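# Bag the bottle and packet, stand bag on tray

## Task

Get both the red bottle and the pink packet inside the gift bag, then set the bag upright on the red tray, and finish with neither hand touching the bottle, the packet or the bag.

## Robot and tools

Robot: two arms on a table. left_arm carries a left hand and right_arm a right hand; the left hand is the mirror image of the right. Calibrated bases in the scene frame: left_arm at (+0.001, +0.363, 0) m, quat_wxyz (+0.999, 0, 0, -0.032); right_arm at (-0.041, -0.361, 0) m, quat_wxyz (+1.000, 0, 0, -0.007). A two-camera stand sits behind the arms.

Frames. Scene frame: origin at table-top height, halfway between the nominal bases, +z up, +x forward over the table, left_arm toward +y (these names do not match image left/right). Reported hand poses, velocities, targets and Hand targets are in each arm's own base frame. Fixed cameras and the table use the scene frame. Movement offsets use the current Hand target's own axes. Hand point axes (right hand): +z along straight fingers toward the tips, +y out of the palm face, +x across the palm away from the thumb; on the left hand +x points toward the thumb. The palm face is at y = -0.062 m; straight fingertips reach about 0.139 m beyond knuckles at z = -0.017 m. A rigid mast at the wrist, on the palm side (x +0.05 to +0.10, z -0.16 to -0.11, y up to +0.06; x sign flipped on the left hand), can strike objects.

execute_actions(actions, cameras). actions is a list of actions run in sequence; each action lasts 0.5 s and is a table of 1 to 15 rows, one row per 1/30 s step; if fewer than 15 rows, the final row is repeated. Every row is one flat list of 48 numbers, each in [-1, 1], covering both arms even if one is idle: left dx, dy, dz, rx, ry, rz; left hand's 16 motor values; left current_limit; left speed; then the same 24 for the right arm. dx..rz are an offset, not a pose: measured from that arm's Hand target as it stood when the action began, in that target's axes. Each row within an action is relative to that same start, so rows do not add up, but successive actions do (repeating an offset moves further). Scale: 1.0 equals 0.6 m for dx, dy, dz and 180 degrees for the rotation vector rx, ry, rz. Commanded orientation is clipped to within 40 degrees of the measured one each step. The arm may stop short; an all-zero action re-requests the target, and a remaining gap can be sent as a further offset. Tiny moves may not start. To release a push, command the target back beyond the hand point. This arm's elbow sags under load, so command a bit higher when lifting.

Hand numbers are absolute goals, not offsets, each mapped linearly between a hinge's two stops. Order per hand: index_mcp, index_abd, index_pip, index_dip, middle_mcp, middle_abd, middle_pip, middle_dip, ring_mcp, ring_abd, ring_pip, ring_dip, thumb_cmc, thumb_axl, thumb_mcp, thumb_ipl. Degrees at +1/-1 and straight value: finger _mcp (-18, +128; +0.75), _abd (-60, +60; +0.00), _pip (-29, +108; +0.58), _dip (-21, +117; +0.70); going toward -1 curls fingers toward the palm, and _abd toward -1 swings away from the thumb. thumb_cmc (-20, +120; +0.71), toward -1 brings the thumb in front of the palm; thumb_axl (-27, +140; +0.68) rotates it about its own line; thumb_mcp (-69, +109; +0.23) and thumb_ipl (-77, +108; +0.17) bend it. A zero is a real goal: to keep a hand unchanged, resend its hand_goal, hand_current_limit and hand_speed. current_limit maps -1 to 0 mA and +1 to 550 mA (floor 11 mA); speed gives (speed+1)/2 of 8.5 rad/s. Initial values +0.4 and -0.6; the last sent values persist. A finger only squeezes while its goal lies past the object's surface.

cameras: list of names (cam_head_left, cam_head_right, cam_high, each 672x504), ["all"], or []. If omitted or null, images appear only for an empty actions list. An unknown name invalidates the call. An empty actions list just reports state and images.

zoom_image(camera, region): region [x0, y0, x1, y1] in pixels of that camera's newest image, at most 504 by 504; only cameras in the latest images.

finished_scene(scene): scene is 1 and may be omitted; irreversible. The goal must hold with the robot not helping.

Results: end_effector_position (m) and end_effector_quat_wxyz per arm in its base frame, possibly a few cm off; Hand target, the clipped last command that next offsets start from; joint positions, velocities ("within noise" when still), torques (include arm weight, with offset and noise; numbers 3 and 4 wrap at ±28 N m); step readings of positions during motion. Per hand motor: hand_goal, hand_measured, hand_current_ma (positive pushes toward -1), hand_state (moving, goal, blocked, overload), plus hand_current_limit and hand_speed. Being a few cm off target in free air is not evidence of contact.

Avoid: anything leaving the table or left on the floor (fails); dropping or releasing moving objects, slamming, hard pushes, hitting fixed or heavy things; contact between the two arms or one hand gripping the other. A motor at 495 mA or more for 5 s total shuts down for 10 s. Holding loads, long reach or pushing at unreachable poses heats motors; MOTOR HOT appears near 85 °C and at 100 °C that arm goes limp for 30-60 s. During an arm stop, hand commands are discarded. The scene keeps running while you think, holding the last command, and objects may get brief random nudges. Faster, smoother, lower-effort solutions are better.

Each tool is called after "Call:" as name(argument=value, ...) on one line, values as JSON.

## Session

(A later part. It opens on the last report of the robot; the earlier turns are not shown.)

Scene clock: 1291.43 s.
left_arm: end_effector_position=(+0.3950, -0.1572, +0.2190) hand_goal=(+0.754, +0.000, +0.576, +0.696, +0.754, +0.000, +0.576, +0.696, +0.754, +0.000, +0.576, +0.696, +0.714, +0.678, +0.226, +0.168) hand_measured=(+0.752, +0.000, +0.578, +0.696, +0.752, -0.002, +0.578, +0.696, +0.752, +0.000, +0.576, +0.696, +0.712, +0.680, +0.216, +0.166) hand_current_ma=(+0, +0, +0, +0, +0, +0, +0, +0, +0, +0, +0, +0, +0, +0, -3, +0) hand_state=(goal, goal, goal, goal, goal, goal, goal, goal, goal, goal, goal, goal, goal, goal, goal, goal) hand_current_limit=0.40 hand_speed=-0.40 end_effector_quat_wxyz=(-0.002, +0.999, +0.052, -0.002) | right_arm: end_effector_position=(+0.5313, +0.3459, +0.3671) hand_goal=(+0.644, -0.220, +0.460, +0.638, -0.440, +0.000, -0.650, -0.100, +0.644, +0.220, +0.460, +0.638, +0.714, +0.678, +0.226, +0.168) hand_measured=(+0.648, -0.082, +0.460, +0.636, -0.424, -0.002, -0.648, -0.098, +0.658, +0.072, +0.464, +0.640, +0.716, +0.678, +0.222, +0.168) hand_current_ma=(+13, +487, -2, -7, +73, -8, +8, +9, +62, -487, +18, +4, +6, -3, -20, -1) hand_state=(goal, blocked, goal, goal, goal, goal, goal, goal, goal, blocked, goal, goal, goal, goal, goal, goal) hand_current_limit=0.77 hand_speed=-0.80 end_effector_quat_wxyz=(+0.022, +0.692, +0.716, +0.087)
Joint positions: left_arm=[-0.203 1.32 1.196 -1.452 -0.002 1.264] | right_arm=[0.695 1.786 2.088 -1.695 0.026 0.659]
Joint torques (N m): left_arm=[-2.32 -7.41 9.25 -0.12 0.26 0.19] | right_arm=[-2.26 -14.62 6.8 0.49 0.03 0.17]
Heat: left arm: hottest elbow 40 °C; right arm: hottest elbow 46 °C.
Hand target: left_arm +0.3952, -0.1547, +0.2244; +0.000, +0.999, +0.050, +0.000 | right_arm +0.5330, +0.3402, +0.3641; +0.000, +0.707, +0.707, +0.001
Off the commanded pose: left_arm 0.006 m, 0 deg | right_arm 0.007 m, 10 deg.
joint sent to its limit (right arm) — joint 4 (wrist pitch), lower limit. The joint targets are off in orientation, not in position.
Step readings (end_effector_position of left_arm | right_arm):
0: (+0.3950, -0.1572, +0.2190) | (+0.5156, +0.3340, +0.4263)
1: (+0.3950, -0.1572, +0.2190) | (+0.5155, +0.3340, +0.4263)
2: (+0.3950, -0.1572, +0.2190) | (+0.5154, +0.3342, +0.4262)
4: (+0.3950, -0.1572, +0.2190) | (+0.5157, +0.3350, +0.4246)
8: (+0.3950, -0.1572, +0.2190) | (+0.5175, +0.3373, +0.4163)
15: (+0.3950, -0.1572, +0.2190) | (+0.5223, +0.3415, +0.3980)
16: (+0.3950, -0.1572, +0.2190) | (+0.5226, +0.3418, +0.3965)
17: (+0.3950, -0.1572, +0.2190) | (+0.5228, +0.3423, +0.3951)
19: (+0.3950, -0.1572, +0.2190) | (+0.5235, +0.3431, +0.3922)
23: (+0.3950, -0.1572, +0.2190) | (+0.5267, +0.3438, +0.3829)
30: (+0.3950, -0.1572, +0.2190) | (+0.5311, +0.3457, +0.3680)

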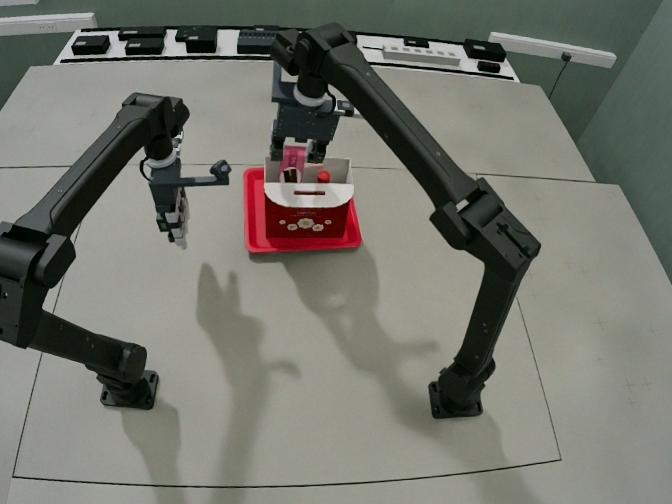

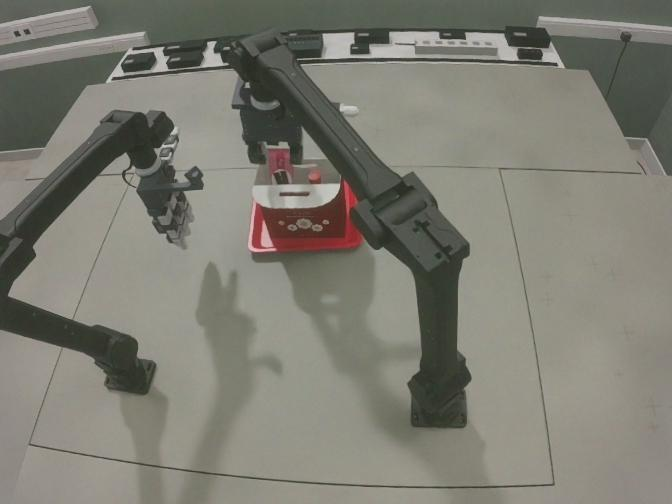

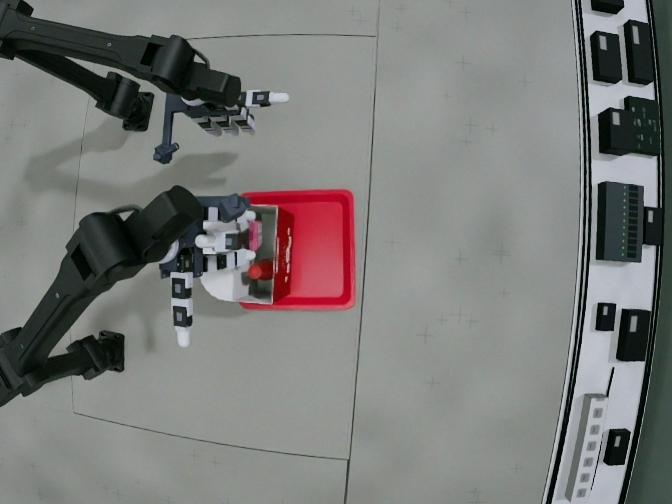

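Call:
execute_actions(actions=[[[0,0,0,0,0,0,0.754,0,0.576,0.696,0.754,0,0.576,0.696,0.754,0,0.576,0.696,0.714,0.678,0.226,0.168,0.4,-0.4,0.005,-0.01,0.05,0,0,0,0.59,-0.22,0.459,0.638,-0.44,0,-0.65,-0.1,0.59,0.22,0.459,0.638,0.714,0.678,0.226,0.168,0.77,-0.8]],[[0,0,0,0,0,0,0.754,0,0.576,0.696,0.754,0,0.576,0.696,0.754,0,0.576,0.696,0.714,0.678,0.226,0.168,0.4,-0.4,0.005,-0.01,0.05,0,0,0,0.53,-0.22,0.459,0.638,-0.44,0,-0.65,-0.1,0.53,0.22,0.459,0.638,0.714,0.678,0.226,0.168,0.77,-0.8]]], cameras=["all"])

Call:
zoom_image(camera="cam_high", region=[190, 190, 310, 310])

Call:
zoom_image(camera="cam_head_left", region=[240, 80, 400, 240])

Scene clock: 1305.33 s.
left_arm: end_effector_position=(+0.3950, -0.1572, +0.2190) hand_goal=(+0.754, +0.000, +0.576, +0.696, +0.754, +0.000, +0.576, +0.696, +0.754, +0.000, +0.576, +0.696, +0.714, +0.678, +0.226, +0.168) hand_measured=(+0.752, +0.000, +0.578, +0.696, +0.752, -0.002, +0.578, +0.696, +0.752, +0.000, +0.576, +0.696, +0.712, +0.680, +0.216, +0.166) hand_current_ma=(+0, +0, +0, +0, +0, +0, +0, +0, +0, +0, +0, +0, +0, +0, -3, +0) hand_state=(goal, goal, goal, goal, goal, goal, goal, goal, goal, goal, goal, goal, goal, goal, goal, goal) hand_current_limit=0.40 hand_speed=-0.40 end_effector_quat_wxyz=(-0.002, +0.999, +0.052, -0.002) | right_arm: end_effector_position=(+0.5255, +0.3435, +0.3078) hand_goal=(+0.530, -0.220, +0.460, +0.638, -0.440, +0.000, -0.650, -0.100, +0.530, +0.220, +0.460, +0.638, +0.714, +0.678, +0.226, +0.168) hand_measured=(+0.532, -0.082, +0.460, +0.636, -0.424, -0.002, -0.648, -0.098, +0.552, +0.072, +0.464, +0.640, +0.716, +0.678, +0.222, +0.168) hand_current_ma=(+10, +487, -2, -7, +73, -8, +8, +9, +99, -487, +18, +4, +6, -3, -20, -1) hand_state=(goal, blocked, goal, goal, goal, goal, goal, goal, blocked, blocked, goal, goal, goal, goal, goal, goal) hand_current_limit=0.77 hand_speed=-0.80 end_effector_quat_wxyz=(+0.007, +0.704, +0.710, +0.030)
Joint positions: left_arm=[-0.203 1.32 1.196 -1.452 -0.002 1.264] | right_arm=[0.696 1.822 2.008 -1.695 0.009 0.687]
Joint torques (N m): left_arm=[-2.26 -7.47 9.24 -0.13 0.26 0.19] | right_arm=[-0.62 -15.33 6.86 0.31 0 0.2]
Heat: left arm: hottest elbow 40 °C; right arm: hottest elbow 44 °C.
Hand target: left_arm +0.3952, -0.1547, +0.2244; +0.000, +0.999, +0.050, +0.000 | right_arm +0.5211, +0.3463, +0.3041; +0.000, +0.707, +0.707, +0.001
Off the commanded pose: left_arm 0.006 m, 0 deg | right_arm 0.007 m, 3 deg.
joint sent to its limit (right arm) — joint 4 (wrist pitch), lower limit. The joint targets are off in orientation, not in position.
Step readings (end_effector_position of left_arm | right_arm):
0: (+0.3950, -0.1572, +0.2190) | (+0.5313, +0.3460, +0.3671)
1: (+0.3950, -0.1572, +0.2190) | (+0.5313, +0.3460, +0.3671)
2: (+0.3950, -0.1572, +0.2190) | (+0.5309, +0.3460, +0.3659)
4: (+0.3950, -0.1572, +0.2190) | (+0.5298, +0.3453, +0.3615)
8: (+0.3950, -0.1572, +0.2190) | (+0.5279, +0.3438, +0.3487)
15: (+0.3950, -0.1572, +0.2190) | (+0.5285, +0.3445, +0.3385)
16: (+0.3950, -0.1572, +0.2190) | (+0.5284, +0.3445, +0.3384)
17: (+0.3950, -0.1572, +0.2190) | (+0.5280, +0.3444, +0.3373)
19: (+0.3950, -0.1572, +0.2190) | (+0.5269, +0.3436, +0.3337)
23: (+0.3950, -0.1572, +0.2190) | (+0.5250, +0.3422, +0.3211)
30: (+0.3950, -0.1572, +0.2190) | (+0.5257, +0.3433, +0.3078)

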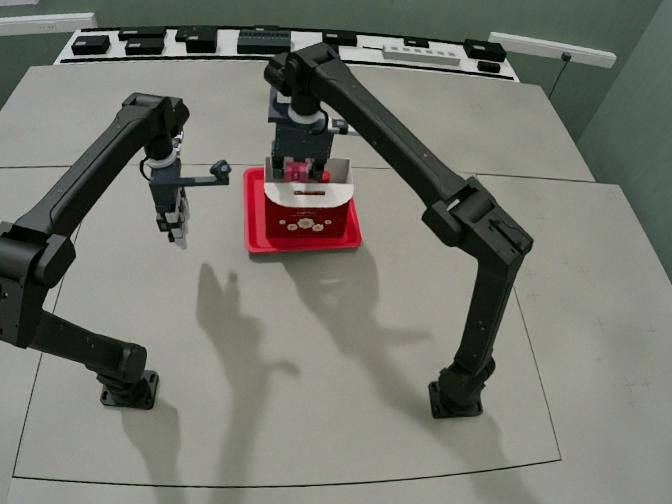

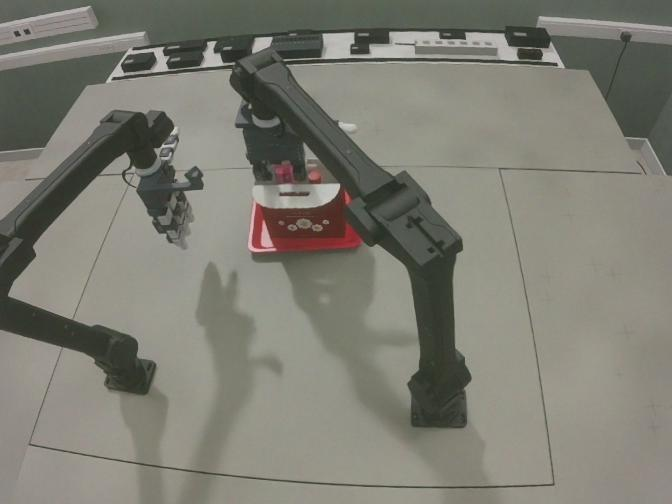

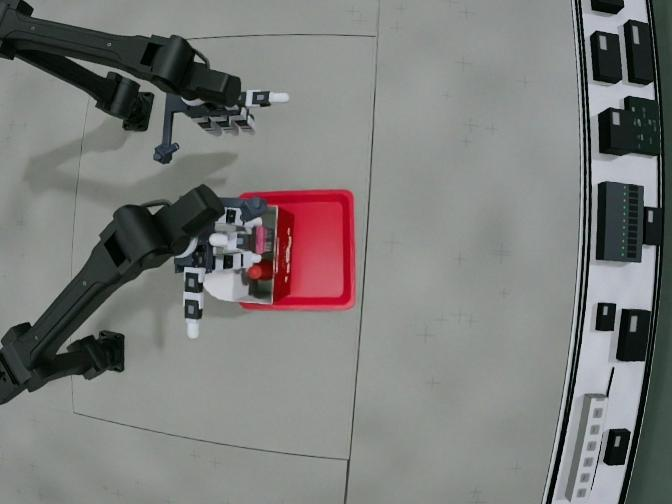

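Scaled by 4.200 from the camera's 672x504 image, which has a finer 960x720 frame.

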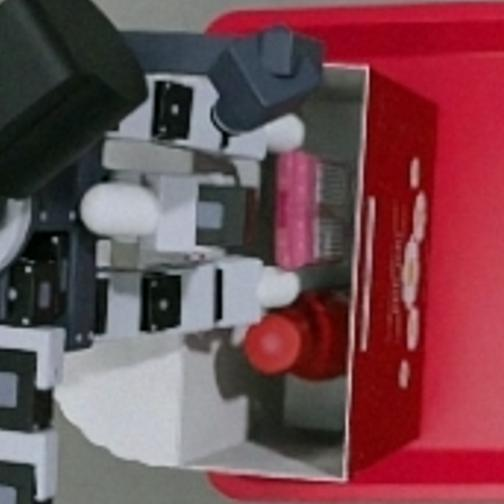

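Scaled by 3.150 from the camera's 672x504 image, which has a finer 960x720 frame.

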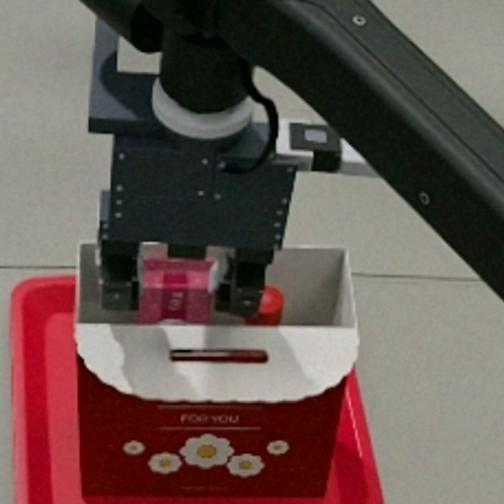

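Call:
execute_actions(actions=[[[0,0,0,0,0,0,0.754,0,0.576,0.696,0.754,0,0.576,0.696,0.754,0,0.576,0.696,0.714,0.678,0.226,0.168,0.4,-0.4,0.022,-0.008,0.04,0,0,0,0.52,-0.22,0.459,0.638,-0.44,0,-0.65,-0.1,0.52,0.22,0.459,0.638,0.714,0.678,0.226,0.168,0.77,-0.8]]], cameras=["all"])

Call:
zoom_image(camera="cam_high", region=[190, 190, 310, 310])

Call:
zoom_image(camera="cam_head_left", region=[240, 80, 400, 240])

Scene clock: 1313.77 s.
left_arm: end_effector_position=(+0.3950, -0.1572, +0.2190) hand_goal=(+0.754, +0.000, +0.576, +0.696, +0.754, +0.000, +0.576, +0.696, +0.754, +0.000, +0.576, +0.696, +0.714, +0.678, +0.226, +0.168) hand_measured=(+0.752, +0.000, +0.578, +0.696, +0.752, -0.002, +0.578, +0.696, +0.752, +0.000, +0.576, +0.696, +0.712, +0.680, +0.216, +0.166) hand_current_ma=(+0, +0, +0, +0, +0, +0, +0, +0, +0, +0, +0, +0, +0, +0, -3, +0) hand_state=(goal, goal, goal, goal, goal, goal, goal, goal, goal, goal, goal, goal, goal, goal, goal, goal) hand_current_limit=0.40 hand_speed=-0.40 end_effector_quat_wxyz=(-0.002, +0.999, +0.052, -0.002) | right_arm: end_effector_position=(+0.5204, +0.3584, +0.2870) hand_goal=(+0.520, -0.220, +0.460, +0.638, -0.440, +0.000, -0.650, -0.100, +0.520, +0.220, +0.460, +0.638, +0.714, +0.678, +0.226, +0.168) hand_measured=(+0.516, -0.082, +0.458, +0.636, -0.424, -0.002, -0.648, -0.098, +0.532, +0.072, +0.464, +0.640, +0.716, +0.678, +0.222, +0.168) hand_current_ma=(-20, +487, -4, -7, +73, -8, +8, +9, +54, -487, +18, +4, +5, -3, -20, -1) hand_state=(goal, blocked, goal, goal, goal, goal, goal, goal, goal, blocked, goal, goal, goal, goal, goal, goal) hand_current_limit=0.77 hand_speed=-0.80 end_effector_quat_wxyz=(+0.003, +0.703, +0.711, +0.014)
Joint positions: left_arm=[-0.203 1.32 1.196 -1.452 -0.002 1.264] | right_arm=[0.72 1.856 2.008 -1.695 0.005 0.71]
Joint torques (N m): left_arm=[-2.32 -7.41 9.24 -0.13 0.25 0.2] | right_arm=[-1.85 -15.38 6.45 0.16 -0.04 0.2]
Heat: left arm: hottest elbow 40 °C; right arm: hottest elbow 43 °C.
Hand target: left_arm +0.3952, -0.1547, +0.2244; +0.000, +0.999, +0.050, +0.000 | right_arm +0.5164, +0.3595, +0.2800; +0.000, +0.707, +0.707, +0.001
Off the commanded pose: left_arm 0.006 m, 0 deg | right_arm 0.008 m, 2 deg.
joint sent to its limit (right arm) — joint 4 (wrist pitch), lower limit. The joint targets still meet the commanded pose.
Step readings (end_effector_position of left_arm | right_arm):
0: (+0.3950, -0.1572, +0.2190) | (+0.5255, +0.3434, +0.3078)
1: (+0.3950, -0.1572, +0.2190) | (+0.5255, +0.3434, +0.3078)
2: (+0.3950, -0.1572, +0.2190) | (+0.5248, +0.3444, +0.3075)
4: (+0.3950, -0.1572, +0.2190) | (+0.5237, +0.3461, +0.3063)
8: (+0.3950, -0.1572, +0.2190) | (+0.5213, +0.3521, +0.2990)
15: (+0.3950, -0.1572, +0.2190) | (+0.5204, +0.3584, +0.2872)

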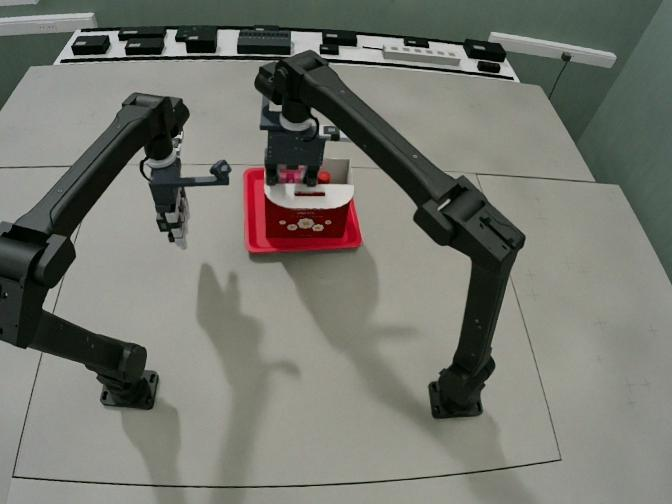

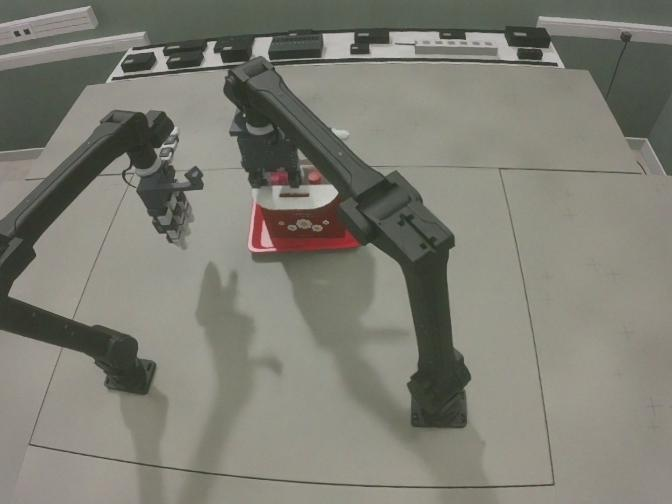

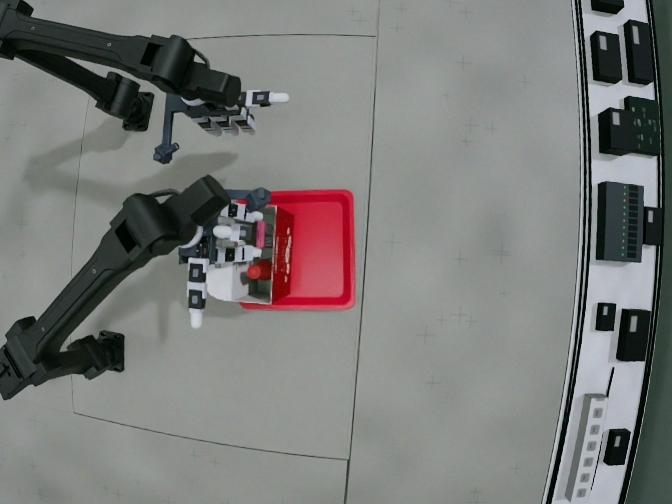

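Scaled by 4.200 from the camera's 672x504 image, which has a finer 960x720 frame.

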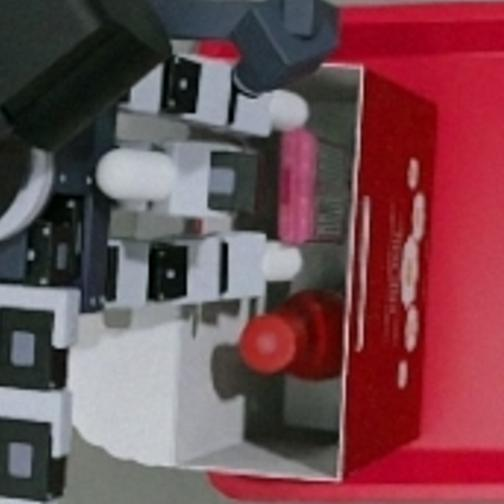

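Scaled by 3.150 from the camera's 672x504 image, which has a finer 960x720 frame.

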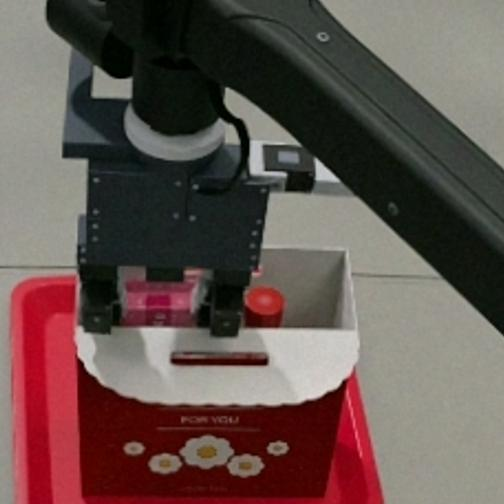

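Call:
execute_actions(actions=[[[0,0,0,0,0,0,0.754,0,0.576,0.696,0.754,0,0.576,0.696,0.754,0,0.576,0.696,0.714,0.678,0.226,0.168,0.4,-0.4,0.0,0.025,-0.01,0,0,0,0.6,-0.22,0.48,0.665,-0.44,0,-0.65,-0.1,0.6,0.22,0.48,0.665,0.714,0.678,0.226,0.168,0.77,-0.85]],[[0,0,0,0,0,0,0.754,0,0.576,0.696,0.754,0,0.576,0.696,0.754,0,0.576,0.696,0.714,0.678,0.226,0.168,0.4,-0.4,0.0,0.025,0.01,0,0,0,0.69,-0.22,0.5,0.69,-0.44,0,-0.65,-0.1,0.69,0.22,0.5,0.69,0.714,0.678,0.226,0.168,0.77,-0.85]]], cameras=["all"])

Call:
zoom_image(camera="cam_high", region=[190, 190, 310, 310])

Call:
zoom_image(camera="cam_head_left", region=[240, 80, 400, 240])

Scene clock: 1327.20 s.
left_arm: end_effector_position=(+0.3950, -0.1572, +0.2190) hand_goal=(+0.754, +0.000, +0.576, +0.696, +0.754, +0.000, +0.576, +0.696, +0.754, +0.000, +0.576, +0.696, +0.714, +0.678, +0.226, +0.168) hand_measured=(+0.752, +0.000, +0.578, +0.696, +0.752, -0.002, +0.578, +0.696, +0.752, +0.000, +0.576, +0.696, +0.712, +0.680, +0.216, +0.166) hand_current_ma=(+0, +0, +0, +0, +0, +0, +0, +0, +0, +0, +0, +0, +0, +0, -3, +0) hand_state=(goal, goal, goal, goal, goal, goal, goal, goal, goal, goal, goal, goal, goal, goal, goal, goal) hand_current_limit=0.40 hand_speed=-0.40 end_effector_quat_wxyz=(-0.002, +0.999, +0.052, -0.002) | right_arm: end_effector_position=(+0.5342, +0.3517, +0.2628) hand_goal=(+0.690, -0.220, +0.500, +0.690, -0.440, +0.000, -0.650, -0.100, +0.690, +0.220, +0.500, +0.690, +0.714, +0.678, +0.226, +0.168) hand_measured=(+0.676, -0.082, +0.488, +0.686, -0.424, -0.002, -0.648, -0.098, +0.694, +0.072, +0.500, +0.690, +0.716, +0.678, +0.222, +0.168) hand_current_ma=(-61, +487, -51, -17, +73, -8, +8, +9, +16, -487, +3, -2, +5, -3, -20, -1) hand_state=(goal, blocked, goal, goal, goal, goal, goal, goal, goal, blocked, goal, goal, goal, goal, goal, goal) hand_current_limit=0.77 hand_speed=-0.85 end_effector_quat_wxyz=(+0.002, +0.708, +0.706, -0.005)
Joint positions: left_arm=[-0.203 1.32 1.196 -1.452 -0.002 1.264] | right_arm=[0.697 1.899 2.013 -1.695 0.005 0.701]
Joint torques (N m): left_arm=[-2.2 -7.47 9.22 -0.1 0.25 0.19] | right_arm=[-1.85 -15.56 11.21 -0.01 0.05 -0.08]
Heat: left arm: hottest elbow 40 °C; right arm: hottest elbow 42 °C.
Hand target: left_arm +0.3952, -0.1547, +0.2244; +0.000, +0.999, +0.050, +0.000 | right_arm +0.5463, +0.3596, +0.2800; +0.000, +0.707, +0.707, +0.001
Off the commanded pose: left_arm 0.006 m, 0 deg | right_arm 0.023 m, 1 deg.
joint sent to its limit (right arm) — joint 4 (wrist pitch), lower limit. The joint targets still meet the commanded pose.
Step readings (end_effector_position of left_arm | right_arm):
0: (+0.3950, -0.1572, +0.2190) | (+0.5204, +0.3584, +0.2869)
1: (+0.3950, -0.1572, +0.2190) | (+0.5204, +0.3584, +0.2869)
2: (+0.3950, -0.1572, +0.2190) | (+0.5204, +0.3584, +0.2869)
4: (+0.3950, -0.1572, +0.2190) | (+0.5205, +0.3585, +0.2865)
8: (+0.3950, -0.1572, +0.2190) | (+0.5214, +0.3583, +0.2839)
15: (+0.3950, -0.1572, +0.2190) | (+0.5239, +0.3573, +0.2774)
16: (+0.3950, -0.1572, +0.2190) | (+0.5242, +0.3572, +0.2770)
17: (+0.3950, -0.1572, +0.2190) | (+0.5246, +0.3569, +0.2763)
19: (+0.3950, -0.1572, +0.2190) | (+0.5263, +0.3553, +0.2742)
23: (+0.3950, -0.1572, +0.2190) | (+0.5303, +0.3532, +0.2656)
30: (+0.3950, -0.1572, +0.2190) | (+0.5342, +0.3516, +0.2628)

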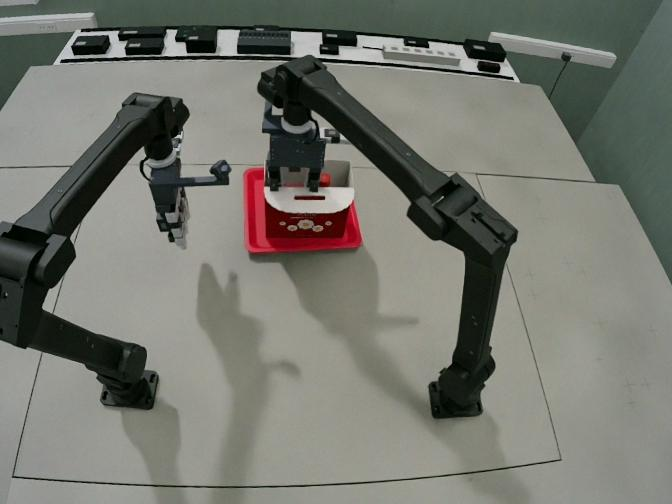

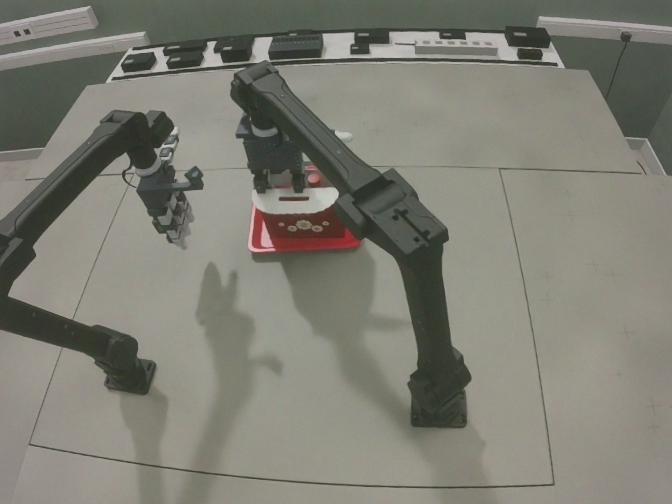

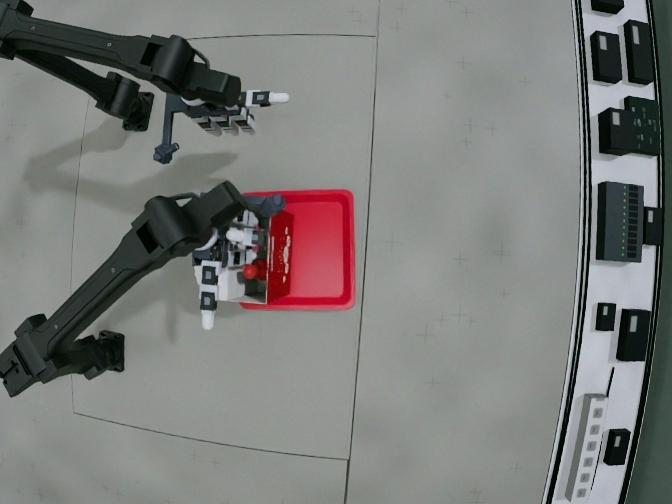

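Scaled by 4.200 from the camera's 672x504 image, which has a finer 960x720 frame.

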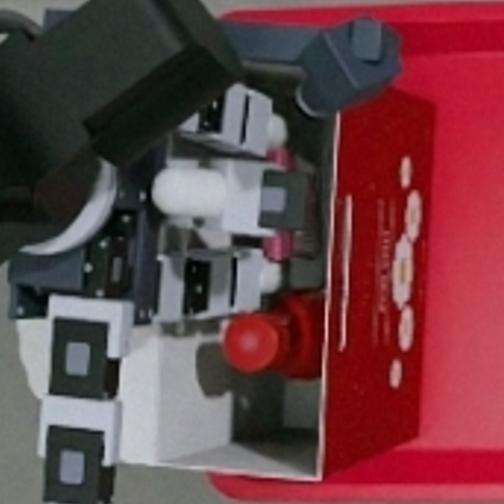

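Scaled by 3.150 from the camera's 672x504 image, which has a finer 960x720 frame.

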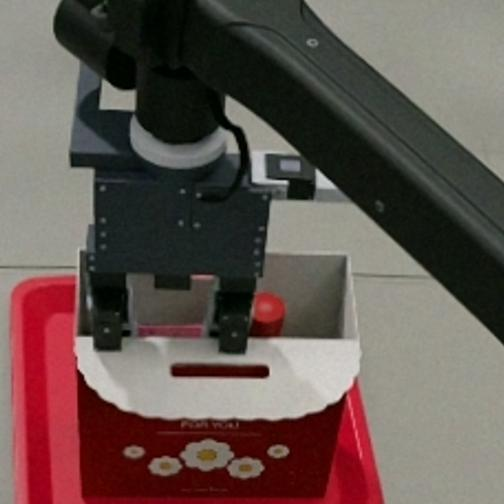

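Call:
execute_actions(actions=[[[0,0,0,0,0,0,0.754,0,0.576,0.696,0.754,0,0.576,0.696,0.754,0,0.576,0.696,0.714,0.678,0.226,0.168,0.4,-0.4,0.0,0.01,-0.06,0,0,0,0.69,-0.22,0.5,0.69,-0.44,0,-0.65,-0.1,0.69,0.22,0.5,0.69,0.714,0.678,0.226,0.168,0.77,-0.85]]], cameras=["all"])

Call:
zoom_image(camera="cam_high", region=[190, 190, 310, 310])

Call:
zoom_image(camera="cam_head_left", region=[240, 80, 400, 240])

Scene clock: 1331.73 s.
left_arm: end_effector_position=(+0.3950, -0.1572, +0.2190) hand_goal=(+0.754, +0.000, +0.576, +0.696, +0.754, +0.000, +0.576, +0.696, +0.754, +0.000, +0.576, +0.696, +0.714, +0.678, +0.226, +0.168) hand_measured=(+0.752, +0.000, +0.578, +0.696, +0.752, -0.002, +0.578, +0.696, +0.752, +0.000, +0.576, +0.696, +0.712, +0.680, +0.216, +0.166) hand_current_ma=(+0, +0, +0, +0, +0, +0, +0, +0, +0, +0, +0, +0, +0, +0, -3, +0) hand_state=(goal, goal, goal, goal, goal, goal, goal, goal, goal, goal, goal, goal, goal, goal, goal, goal) hand_current_limit=0.40 hand_speed=-0.40 end_effector_quat_wxyz=(-0.002, +0.999, +0.052, -0.002) | right_arm: end_effector_position=(+0.5418, +0.3546, +0.2792) hand_goal=(+0.690, -0.220, +0.500, +0.690, -0.440, +0.000, -0.650, -0.100, +0.690, +0.220, +0.500, +0.690, +0.714, +0.678, +0.226, +0.168) hand_measured=(+0.676, -0.082, +0.488, +0.686, -0.424, -0.002, -0.648, -0.098, +0.694, +0.072, +0.502, +0.690, +0.716, +0.678, +0.222, +0.168) hand_current_ma=(-61, +487, -51, -17, +73, -8, +8, +9, +17, -487, +4, -2, +5, -3, -20, -1) hand_state=(goal, blocked, goal, goal, goal, goal, goal, goal, goal, blocked, goal, goal, goal, goal, goal, goal) hand_current_limit=0.77 hand_speed=-0.85 end_effector_quat_wxyz=(+0.008, +0.706, +0.708, +0.012)
Joint positions: left_arm=[-0.203 1.32 1.196 -1.452 -0.002 1.264] | right_arm=[0.695 1.899 2.05 -1.695 0.013 0.691]
Joint torques (N m): left_arm=[-2.26 -7.41 9.24 -0.12 0.25 0.19] | right_arm=[-1.96 -17.03 11.74 0.03 0.12 -0.12]
Heat: left arm: hottest elbow 40 °C; right arm: hottest elbow 42 °C.
Hand target: left_arm +0.3952, -0.1547, +0.2244; +0.000, +0.999, +0.050, +0.000 | right_arm +0.5523, +0.3595, +0.3160; +0.000, +0.707, +0.707, +0.001
Off the commanded pose: left_arm 0.006 m, 0 deg | right_arm 0.039 m, 2 deg.
joint sent to its limit (right arm) — joint 4 (wrist pitch), lower limit. The joint targets are off in orientation, not in position.
Step readings (end_effector_position of left_arm | right_arm):
0: (+0.3950, -0.1572, +0.2190) | (+0.5342, +0.3517, +0.2628)
1: (+0.3950, -0.1572, +0.2190) | (+0.5342, +0.3517, +0.2628)
2: (+0.3950, -0.1572, +0.2190) | (+0.5346, +0.3519, +0.2635)
4: (+0.3950, -0.1572, +0.2190) | (+0.5357, +0.3523, +0.2659)
8: (+0.3950, -0.1572, +0.2190) | (+0.5392, +0.3537, +0.2735)
15: (+0.3950, -0.1572, +0.2190) | (+0.5418, +0.3546, +0.2792)

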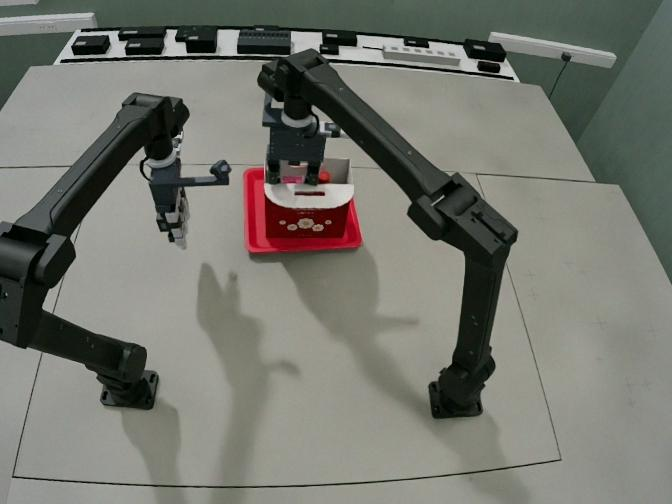

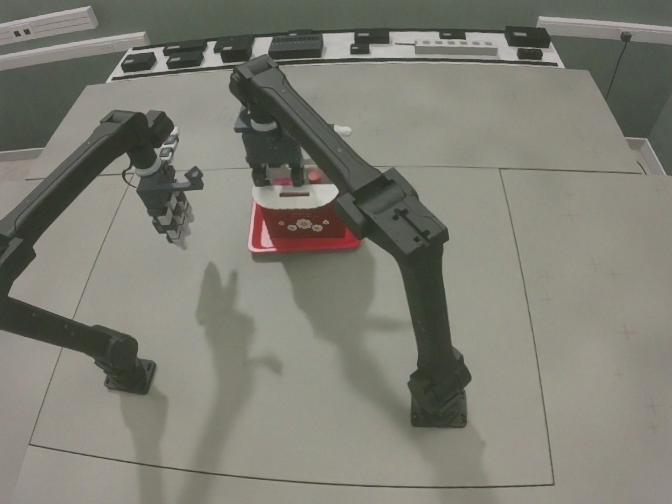

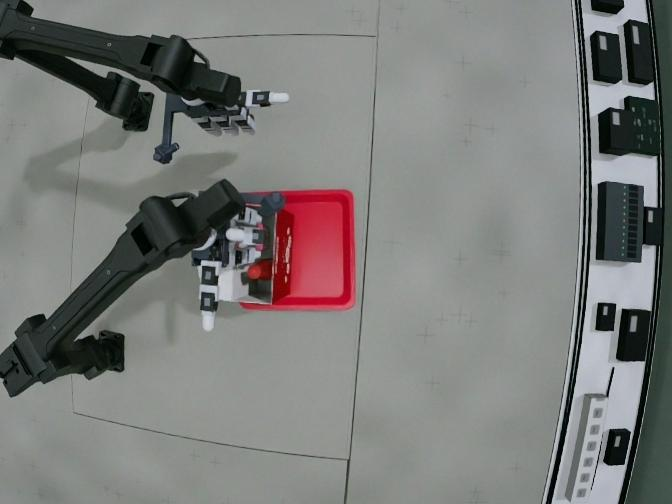

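Scaled by 4.200 from the camera's 672x504 image, which has a finer 960x720 frame.

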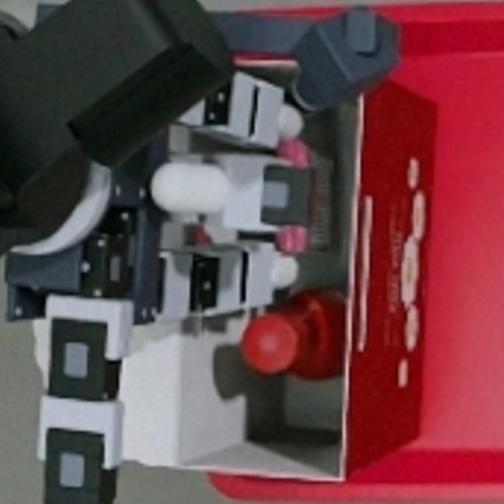

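Scaled by 3.150 from the camera's 672x504 image, which has a finer 960x720 frame.

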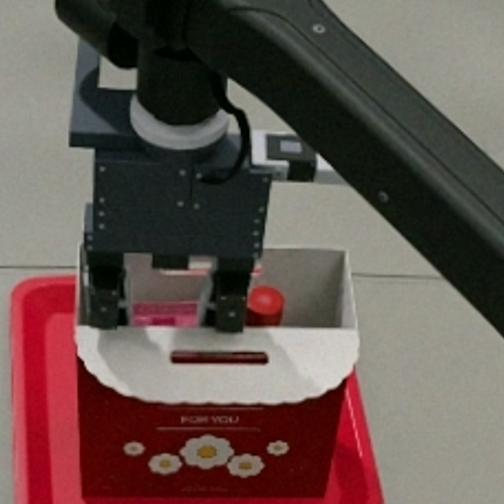

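Call:
execute_actions(actions=[[[0,0,0,0,0,0,0.754,0,0.576,0.696,0.754,0,0.576,0.696,0.754,0,0.576,0.696,0.714,0.678,0.226,0.168,0.4,-0.4,0.0,0.025,-0.005,0,0,0,0.69,-0.22,0.5,0.69,-0.44,0,-0.65,-0.1,0.69,0.22,0.5,0.69,0.714,0.678,0.226,0.168,0.77,-0.85]]], cameras=["all"])

Call:
zoom_image(camera="cam_high", region=[190, 190, 310, 310])

Call:
zoom_image(camera="cam_head_left", region=[240, 80, 400, 240])

Scene clock: 1338.17 s.
left_arm: end_effector_position=(+0.3950, -0.1572, +0.2190) hand_goal=(+0.754, +0.000, +0.576, +0.696, +0.754, +0.000, +0.576, +0.696, +0.754, +0.000, +0.576, +0.696, +0.714, +0.678, +0.226, +0.168) hand_measured=(+0.752, +0.000, +0.578, +0.696, +0.752, -0.002, +0.578, +0.696, +0.752, +0.000, +0.576, +0.696, +0.712, +0.680, +0.216, +0.166) hand_current_ma=(+0, +0, +0, +0, +0, +0, +0, +0, +0, +0, +0, +0, +0, +0, -3, +0) hand_state=(goal, goal, goal, goal, goal, goal, goal, goal, goal, goal, goal, goal, goal, goal, goal, goal) hand_current_limit=0.40 hand_speed=-0.40 end_effector_quat_wxyz=(-0.002, +0.999, +0.052, -0.002) | right_arm: end_effector_position=(+0.5537, +0.3544, +0.2948) hand_goal=(+0.690, -0.220, +0.500, +0.690, -0.440, +0.000, -0.650, -0.100, +0.690, +0.220, +0.500, +0.690, +0.714, +0.678, +0.226, +0.168) hand_measured=(+0.684, -0.082, +0.494, +0.686, -0.424, -0.002, -0.648, -0.098, +0.694, +0.072, +0.502, +0.690, +0.716, +0.678, +0.222, +0.168) hand_current_ma=(-22, +487, -22, -15, +73, -8, +8, +9, +20, -487, +5, -1, +5, -3, -20, -1) hand_state=(goal, blocked, goal, goal, goal, goal, goal, goal, goal, blocked, goal, goal, goal, goal, goal, goal) hand_current_limit=0.77 hand_speed=-0.85 end_effector_quat_wxyz=(+0.010, +0.705, +0.708, +0.031)
Joint positions: left_arm=[-0.203 1.32 1.196 -1.452 -0.002 1.264] | right_arm=[0.682 1.905 2.094 -1.695 0.013 0.677]
Joint torques (N m): left_arm=[-2.26 -7.41 9.22 -0.12 0.26 0.19] | right_arm=[-2.43 -15.97 11.89 0.27 0.19 -0.12]
Heat: left arm: hottest elbow 40 °C; right arm: hottest elbow 44 °C.
Hand target: left_arm +0.3952, -0.1547, +0.2244; +0.000, +0.999, +0.050, +0.000 | right_arm +0.5673, +0.3595, +0.3191; +0.000, +0.707, +0.707, +0.001
Off the commanded pose: left_arm 0.006 m, 0 deg | right_arm 0.028 m, 4 deg.
joint sent to its limit (right arm) — joint 4 (wrist pitch), lower limit. The joint targets are off in orientation, not in position.
Step readings (end_effector_position of left_arm | right_arm):
0: (+0.3950, -0.1572, +0.2190) | (+0.5418, +0.3546, +0.2792)
1: (+0.3950, -0.1572, +0.2190) | (+0.5418, +0.3547, +0.2794)
2: (+0.3950, -0.1572, +0.2190) | (+0.5422, +0.3548, +0.2800)
4: (+0.3950, -0.1572, +0.2190) | (+0.5449, +0.3539, +0.2829)
8: (+0.3950, -0.1572, +0.2190) | (+0.5495, +0.3544, +0.2921)
15: (+0.3950, -0.1572, +0.2190) | (+0.5527, +0.3542, +0.2981)

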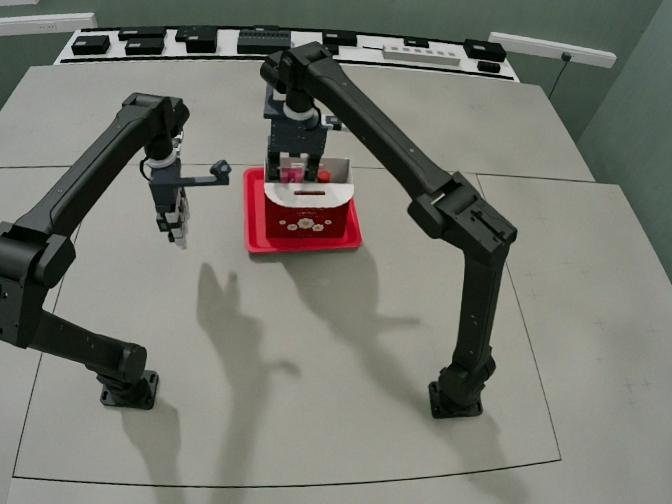

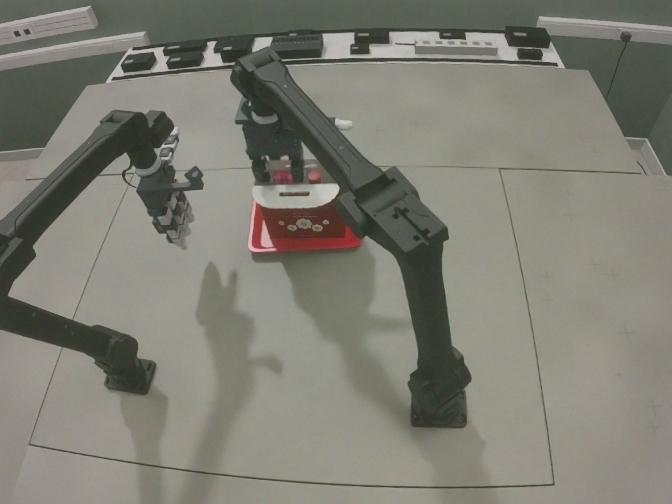

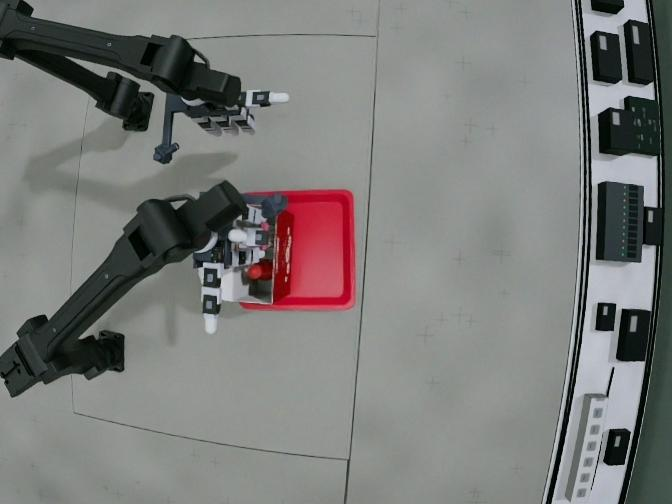

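Scaled by 4.200 from the camera's 672x504 image, which has a finer 960x720 frame.

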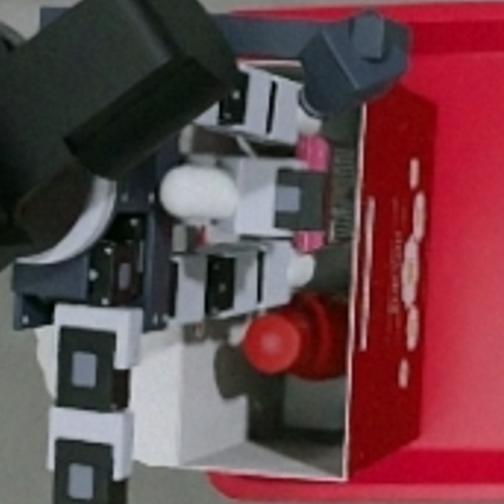

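Scaled by 3.150 from the camera's 672x504 image, which has a finer 960x720 frame.

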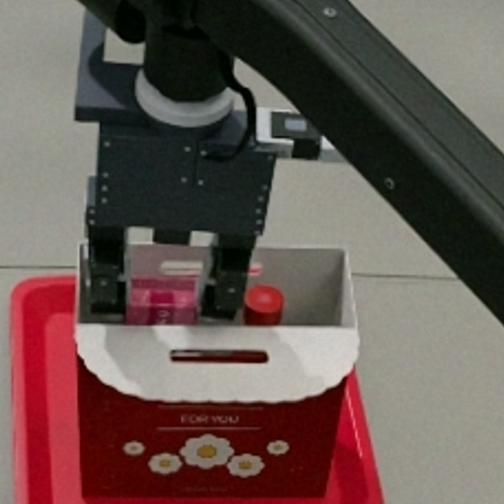

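Call:
execute_actions(actions=[[[0,0,0,0,0,0,0.754,0,0.576,0.696,0.754,0,0.576,0.696,0.754,0,0.576,0.696,0.714,0.678,0.226,0.168,0.4,-0.4,-0.004,-0.012,0.065,0,0,0,0.69,-0.22,0.5,0.69,-0.44,0,-0.65,-0.1,0.69,0.22,0.5,0.69,0.714,0.678,0.226,0.168,0.77,-0.85]]], cameras=["all"])

Call:
zoom_image(camera="cam_high", region=[190, 190, 310, 310])

Call:
zoom_image(camera="cam_head_left", region=[240, 80, 400, 240])

Scene clock: 1344.13 s.
left_arm: end_effector_position=(+0.3950, -0.1572, +0.2190) hand_goal=(+0.754, +0.000, +0.576, +0.696, +0.754, +0.000, +0.576, +0.696, +0.754, +0.000, +0.576, +0.696, +0.714, +0.678, +0.226, +0.168) hand_measured=(+0.752, +0.000, +0.578, +0.696, +0.752, -0.002, +0.578, +0.696, +0.752, +0.000, +0.576, +0.696, +0.712, +0.680, +0.216, +0.166) hand_current_ma=(+0, +0, +0, +0, +0, +0, +0, +0, +0, +0, +0, +0, +0, +0, -3, +0) hand_state=(goal, goal, goal, goal, goal, goal, goal, goal, goal, goal, goal, goal, goal, goal, goal, goal) hand_current_limit=0.40 hand_speed=-0.40 end_effector_quat_wxyz=(-0.002, +0.999, +0.052, -0.002) | right_arm: end_effector_position=(+0.5564, +0.3579, +0.2770) hand_goal=(+0.690, -0.220, +0.500, +0.690, -0.440, +0.000, -0.650, -0.100, +0.690, +0.220, +0.500, +0.690, +0.714, +0.678, +0.226, +0.168) hand_measured=(+0.686, -0.082, +0.494, +0.686, -0.424, -0.002, -0.648, -0.098, +0.694, +0.072, +0.502, +0.690, +0.716, +0.678, +0.222, +0.168) hand_current_ma=(-20, +487, -22, -15, +73, -8, +8, +9, +20, -487, +5, -1, +5, -3, -20, -1) hand_state=(goal, blocked, goal, goal, goal, goal, goal, goal, goal, blocked, goal, goal, goal, goal, goal, goal) hand_current_limit=0.77 hand_speed=-0.85 end_effector_quat_wxyz=(+0.006, +0.705, +0.709, +0.018)
Joint positions: left_arm=[-0.203 1.32 1.196 -1.452 -0.002 1.264] | right_arm=[0.682 1.933 2.094 -1.695 0.008 0.677]
Joint torques (N m): left_arm=[-2.32 -7.41 9.24 -0.1 0.26 0.19] | right_arm=[-1.96 -16.85 8.12 0.06 -0.01 0.01]
Heat: left arm: hottest elbow 40 °C; right arm: hottest elbow 45 °C.
Hand target: left_arm +0.3952, -0.1547, +0.2244; +0.000, +0.999, +0.050, +0.000 | right_arm +0.5601, +0.3571, +0.2801; +0.000, +0.707, +0.707, +0.001
Off the commanded pose: left_arm 0.006 m, 0 deg | right_arm 0.005 m, 2 deg.
joint sent to its limit (right arm) — joint 4 (wrist pitch), lower limit. The joint targets still meet the commanded pose.
Step readings (end_effector_position of left_arm | right_arm):
0: (+0.3950, -0.1572, +0.2190) | (+0.5537, +0.3544, +0.2948)
1: (+0.3950, -0.1572, +0.2190) | (+0.5537, +0.3544, +0.2948)
2: (+0.3950, -0.1572, +0.2190) | (+0.5538, +0.3546, +0.2943)
4: (+0.3950, -0.1572, +0.2190) | (+0.5538, +0.3549, +0.2932)
8: (+0.3950, -0.1572, +0.2190) | (+0.5547, +0.3564, +0.2867)
15: (+0.3950, -0.1572, +0.2190) | (+0.5564, +0.3579, +0.2772)

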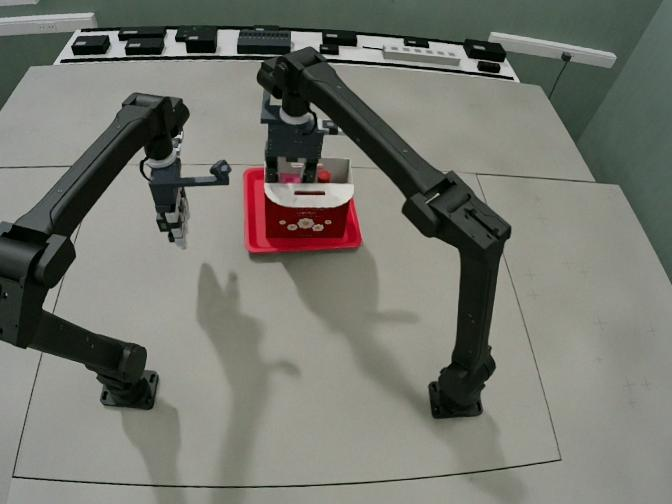

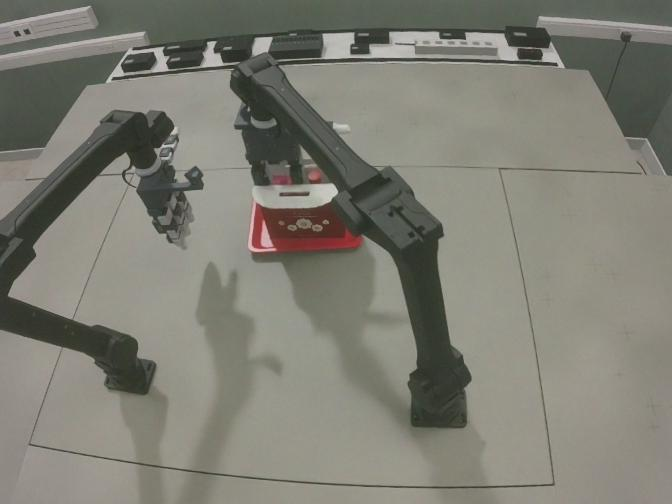

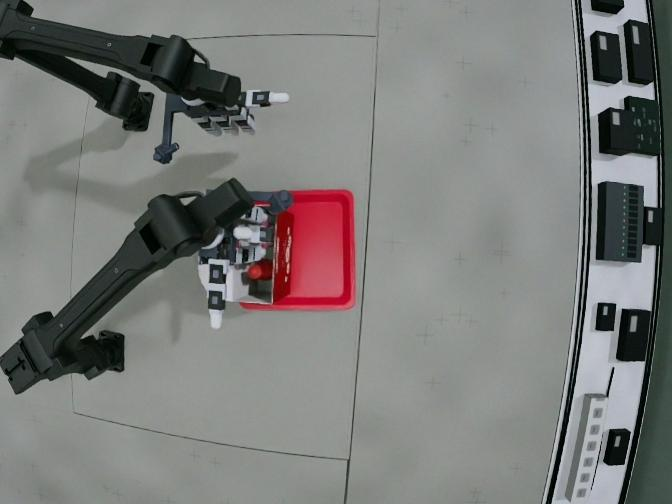

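Scaled by 4.200 from the camera's 672x504 image, which has a finer 960x720 frame.

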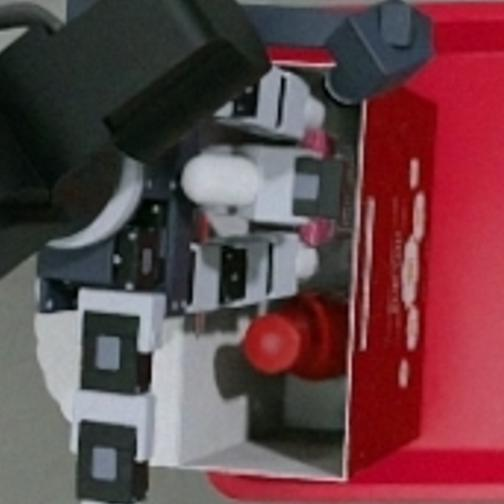

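Scaled by 3.150 from the camera's 672x504 image, which has a finer 960x720 frame.

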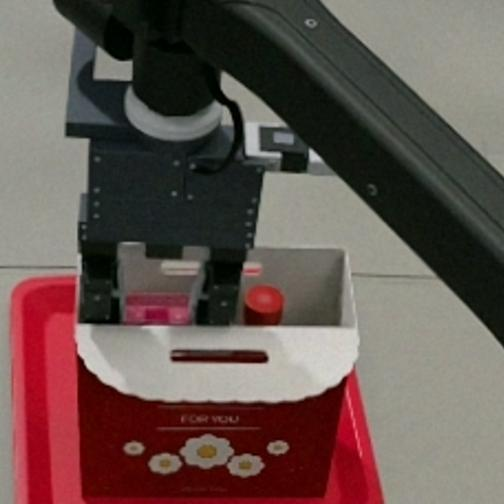

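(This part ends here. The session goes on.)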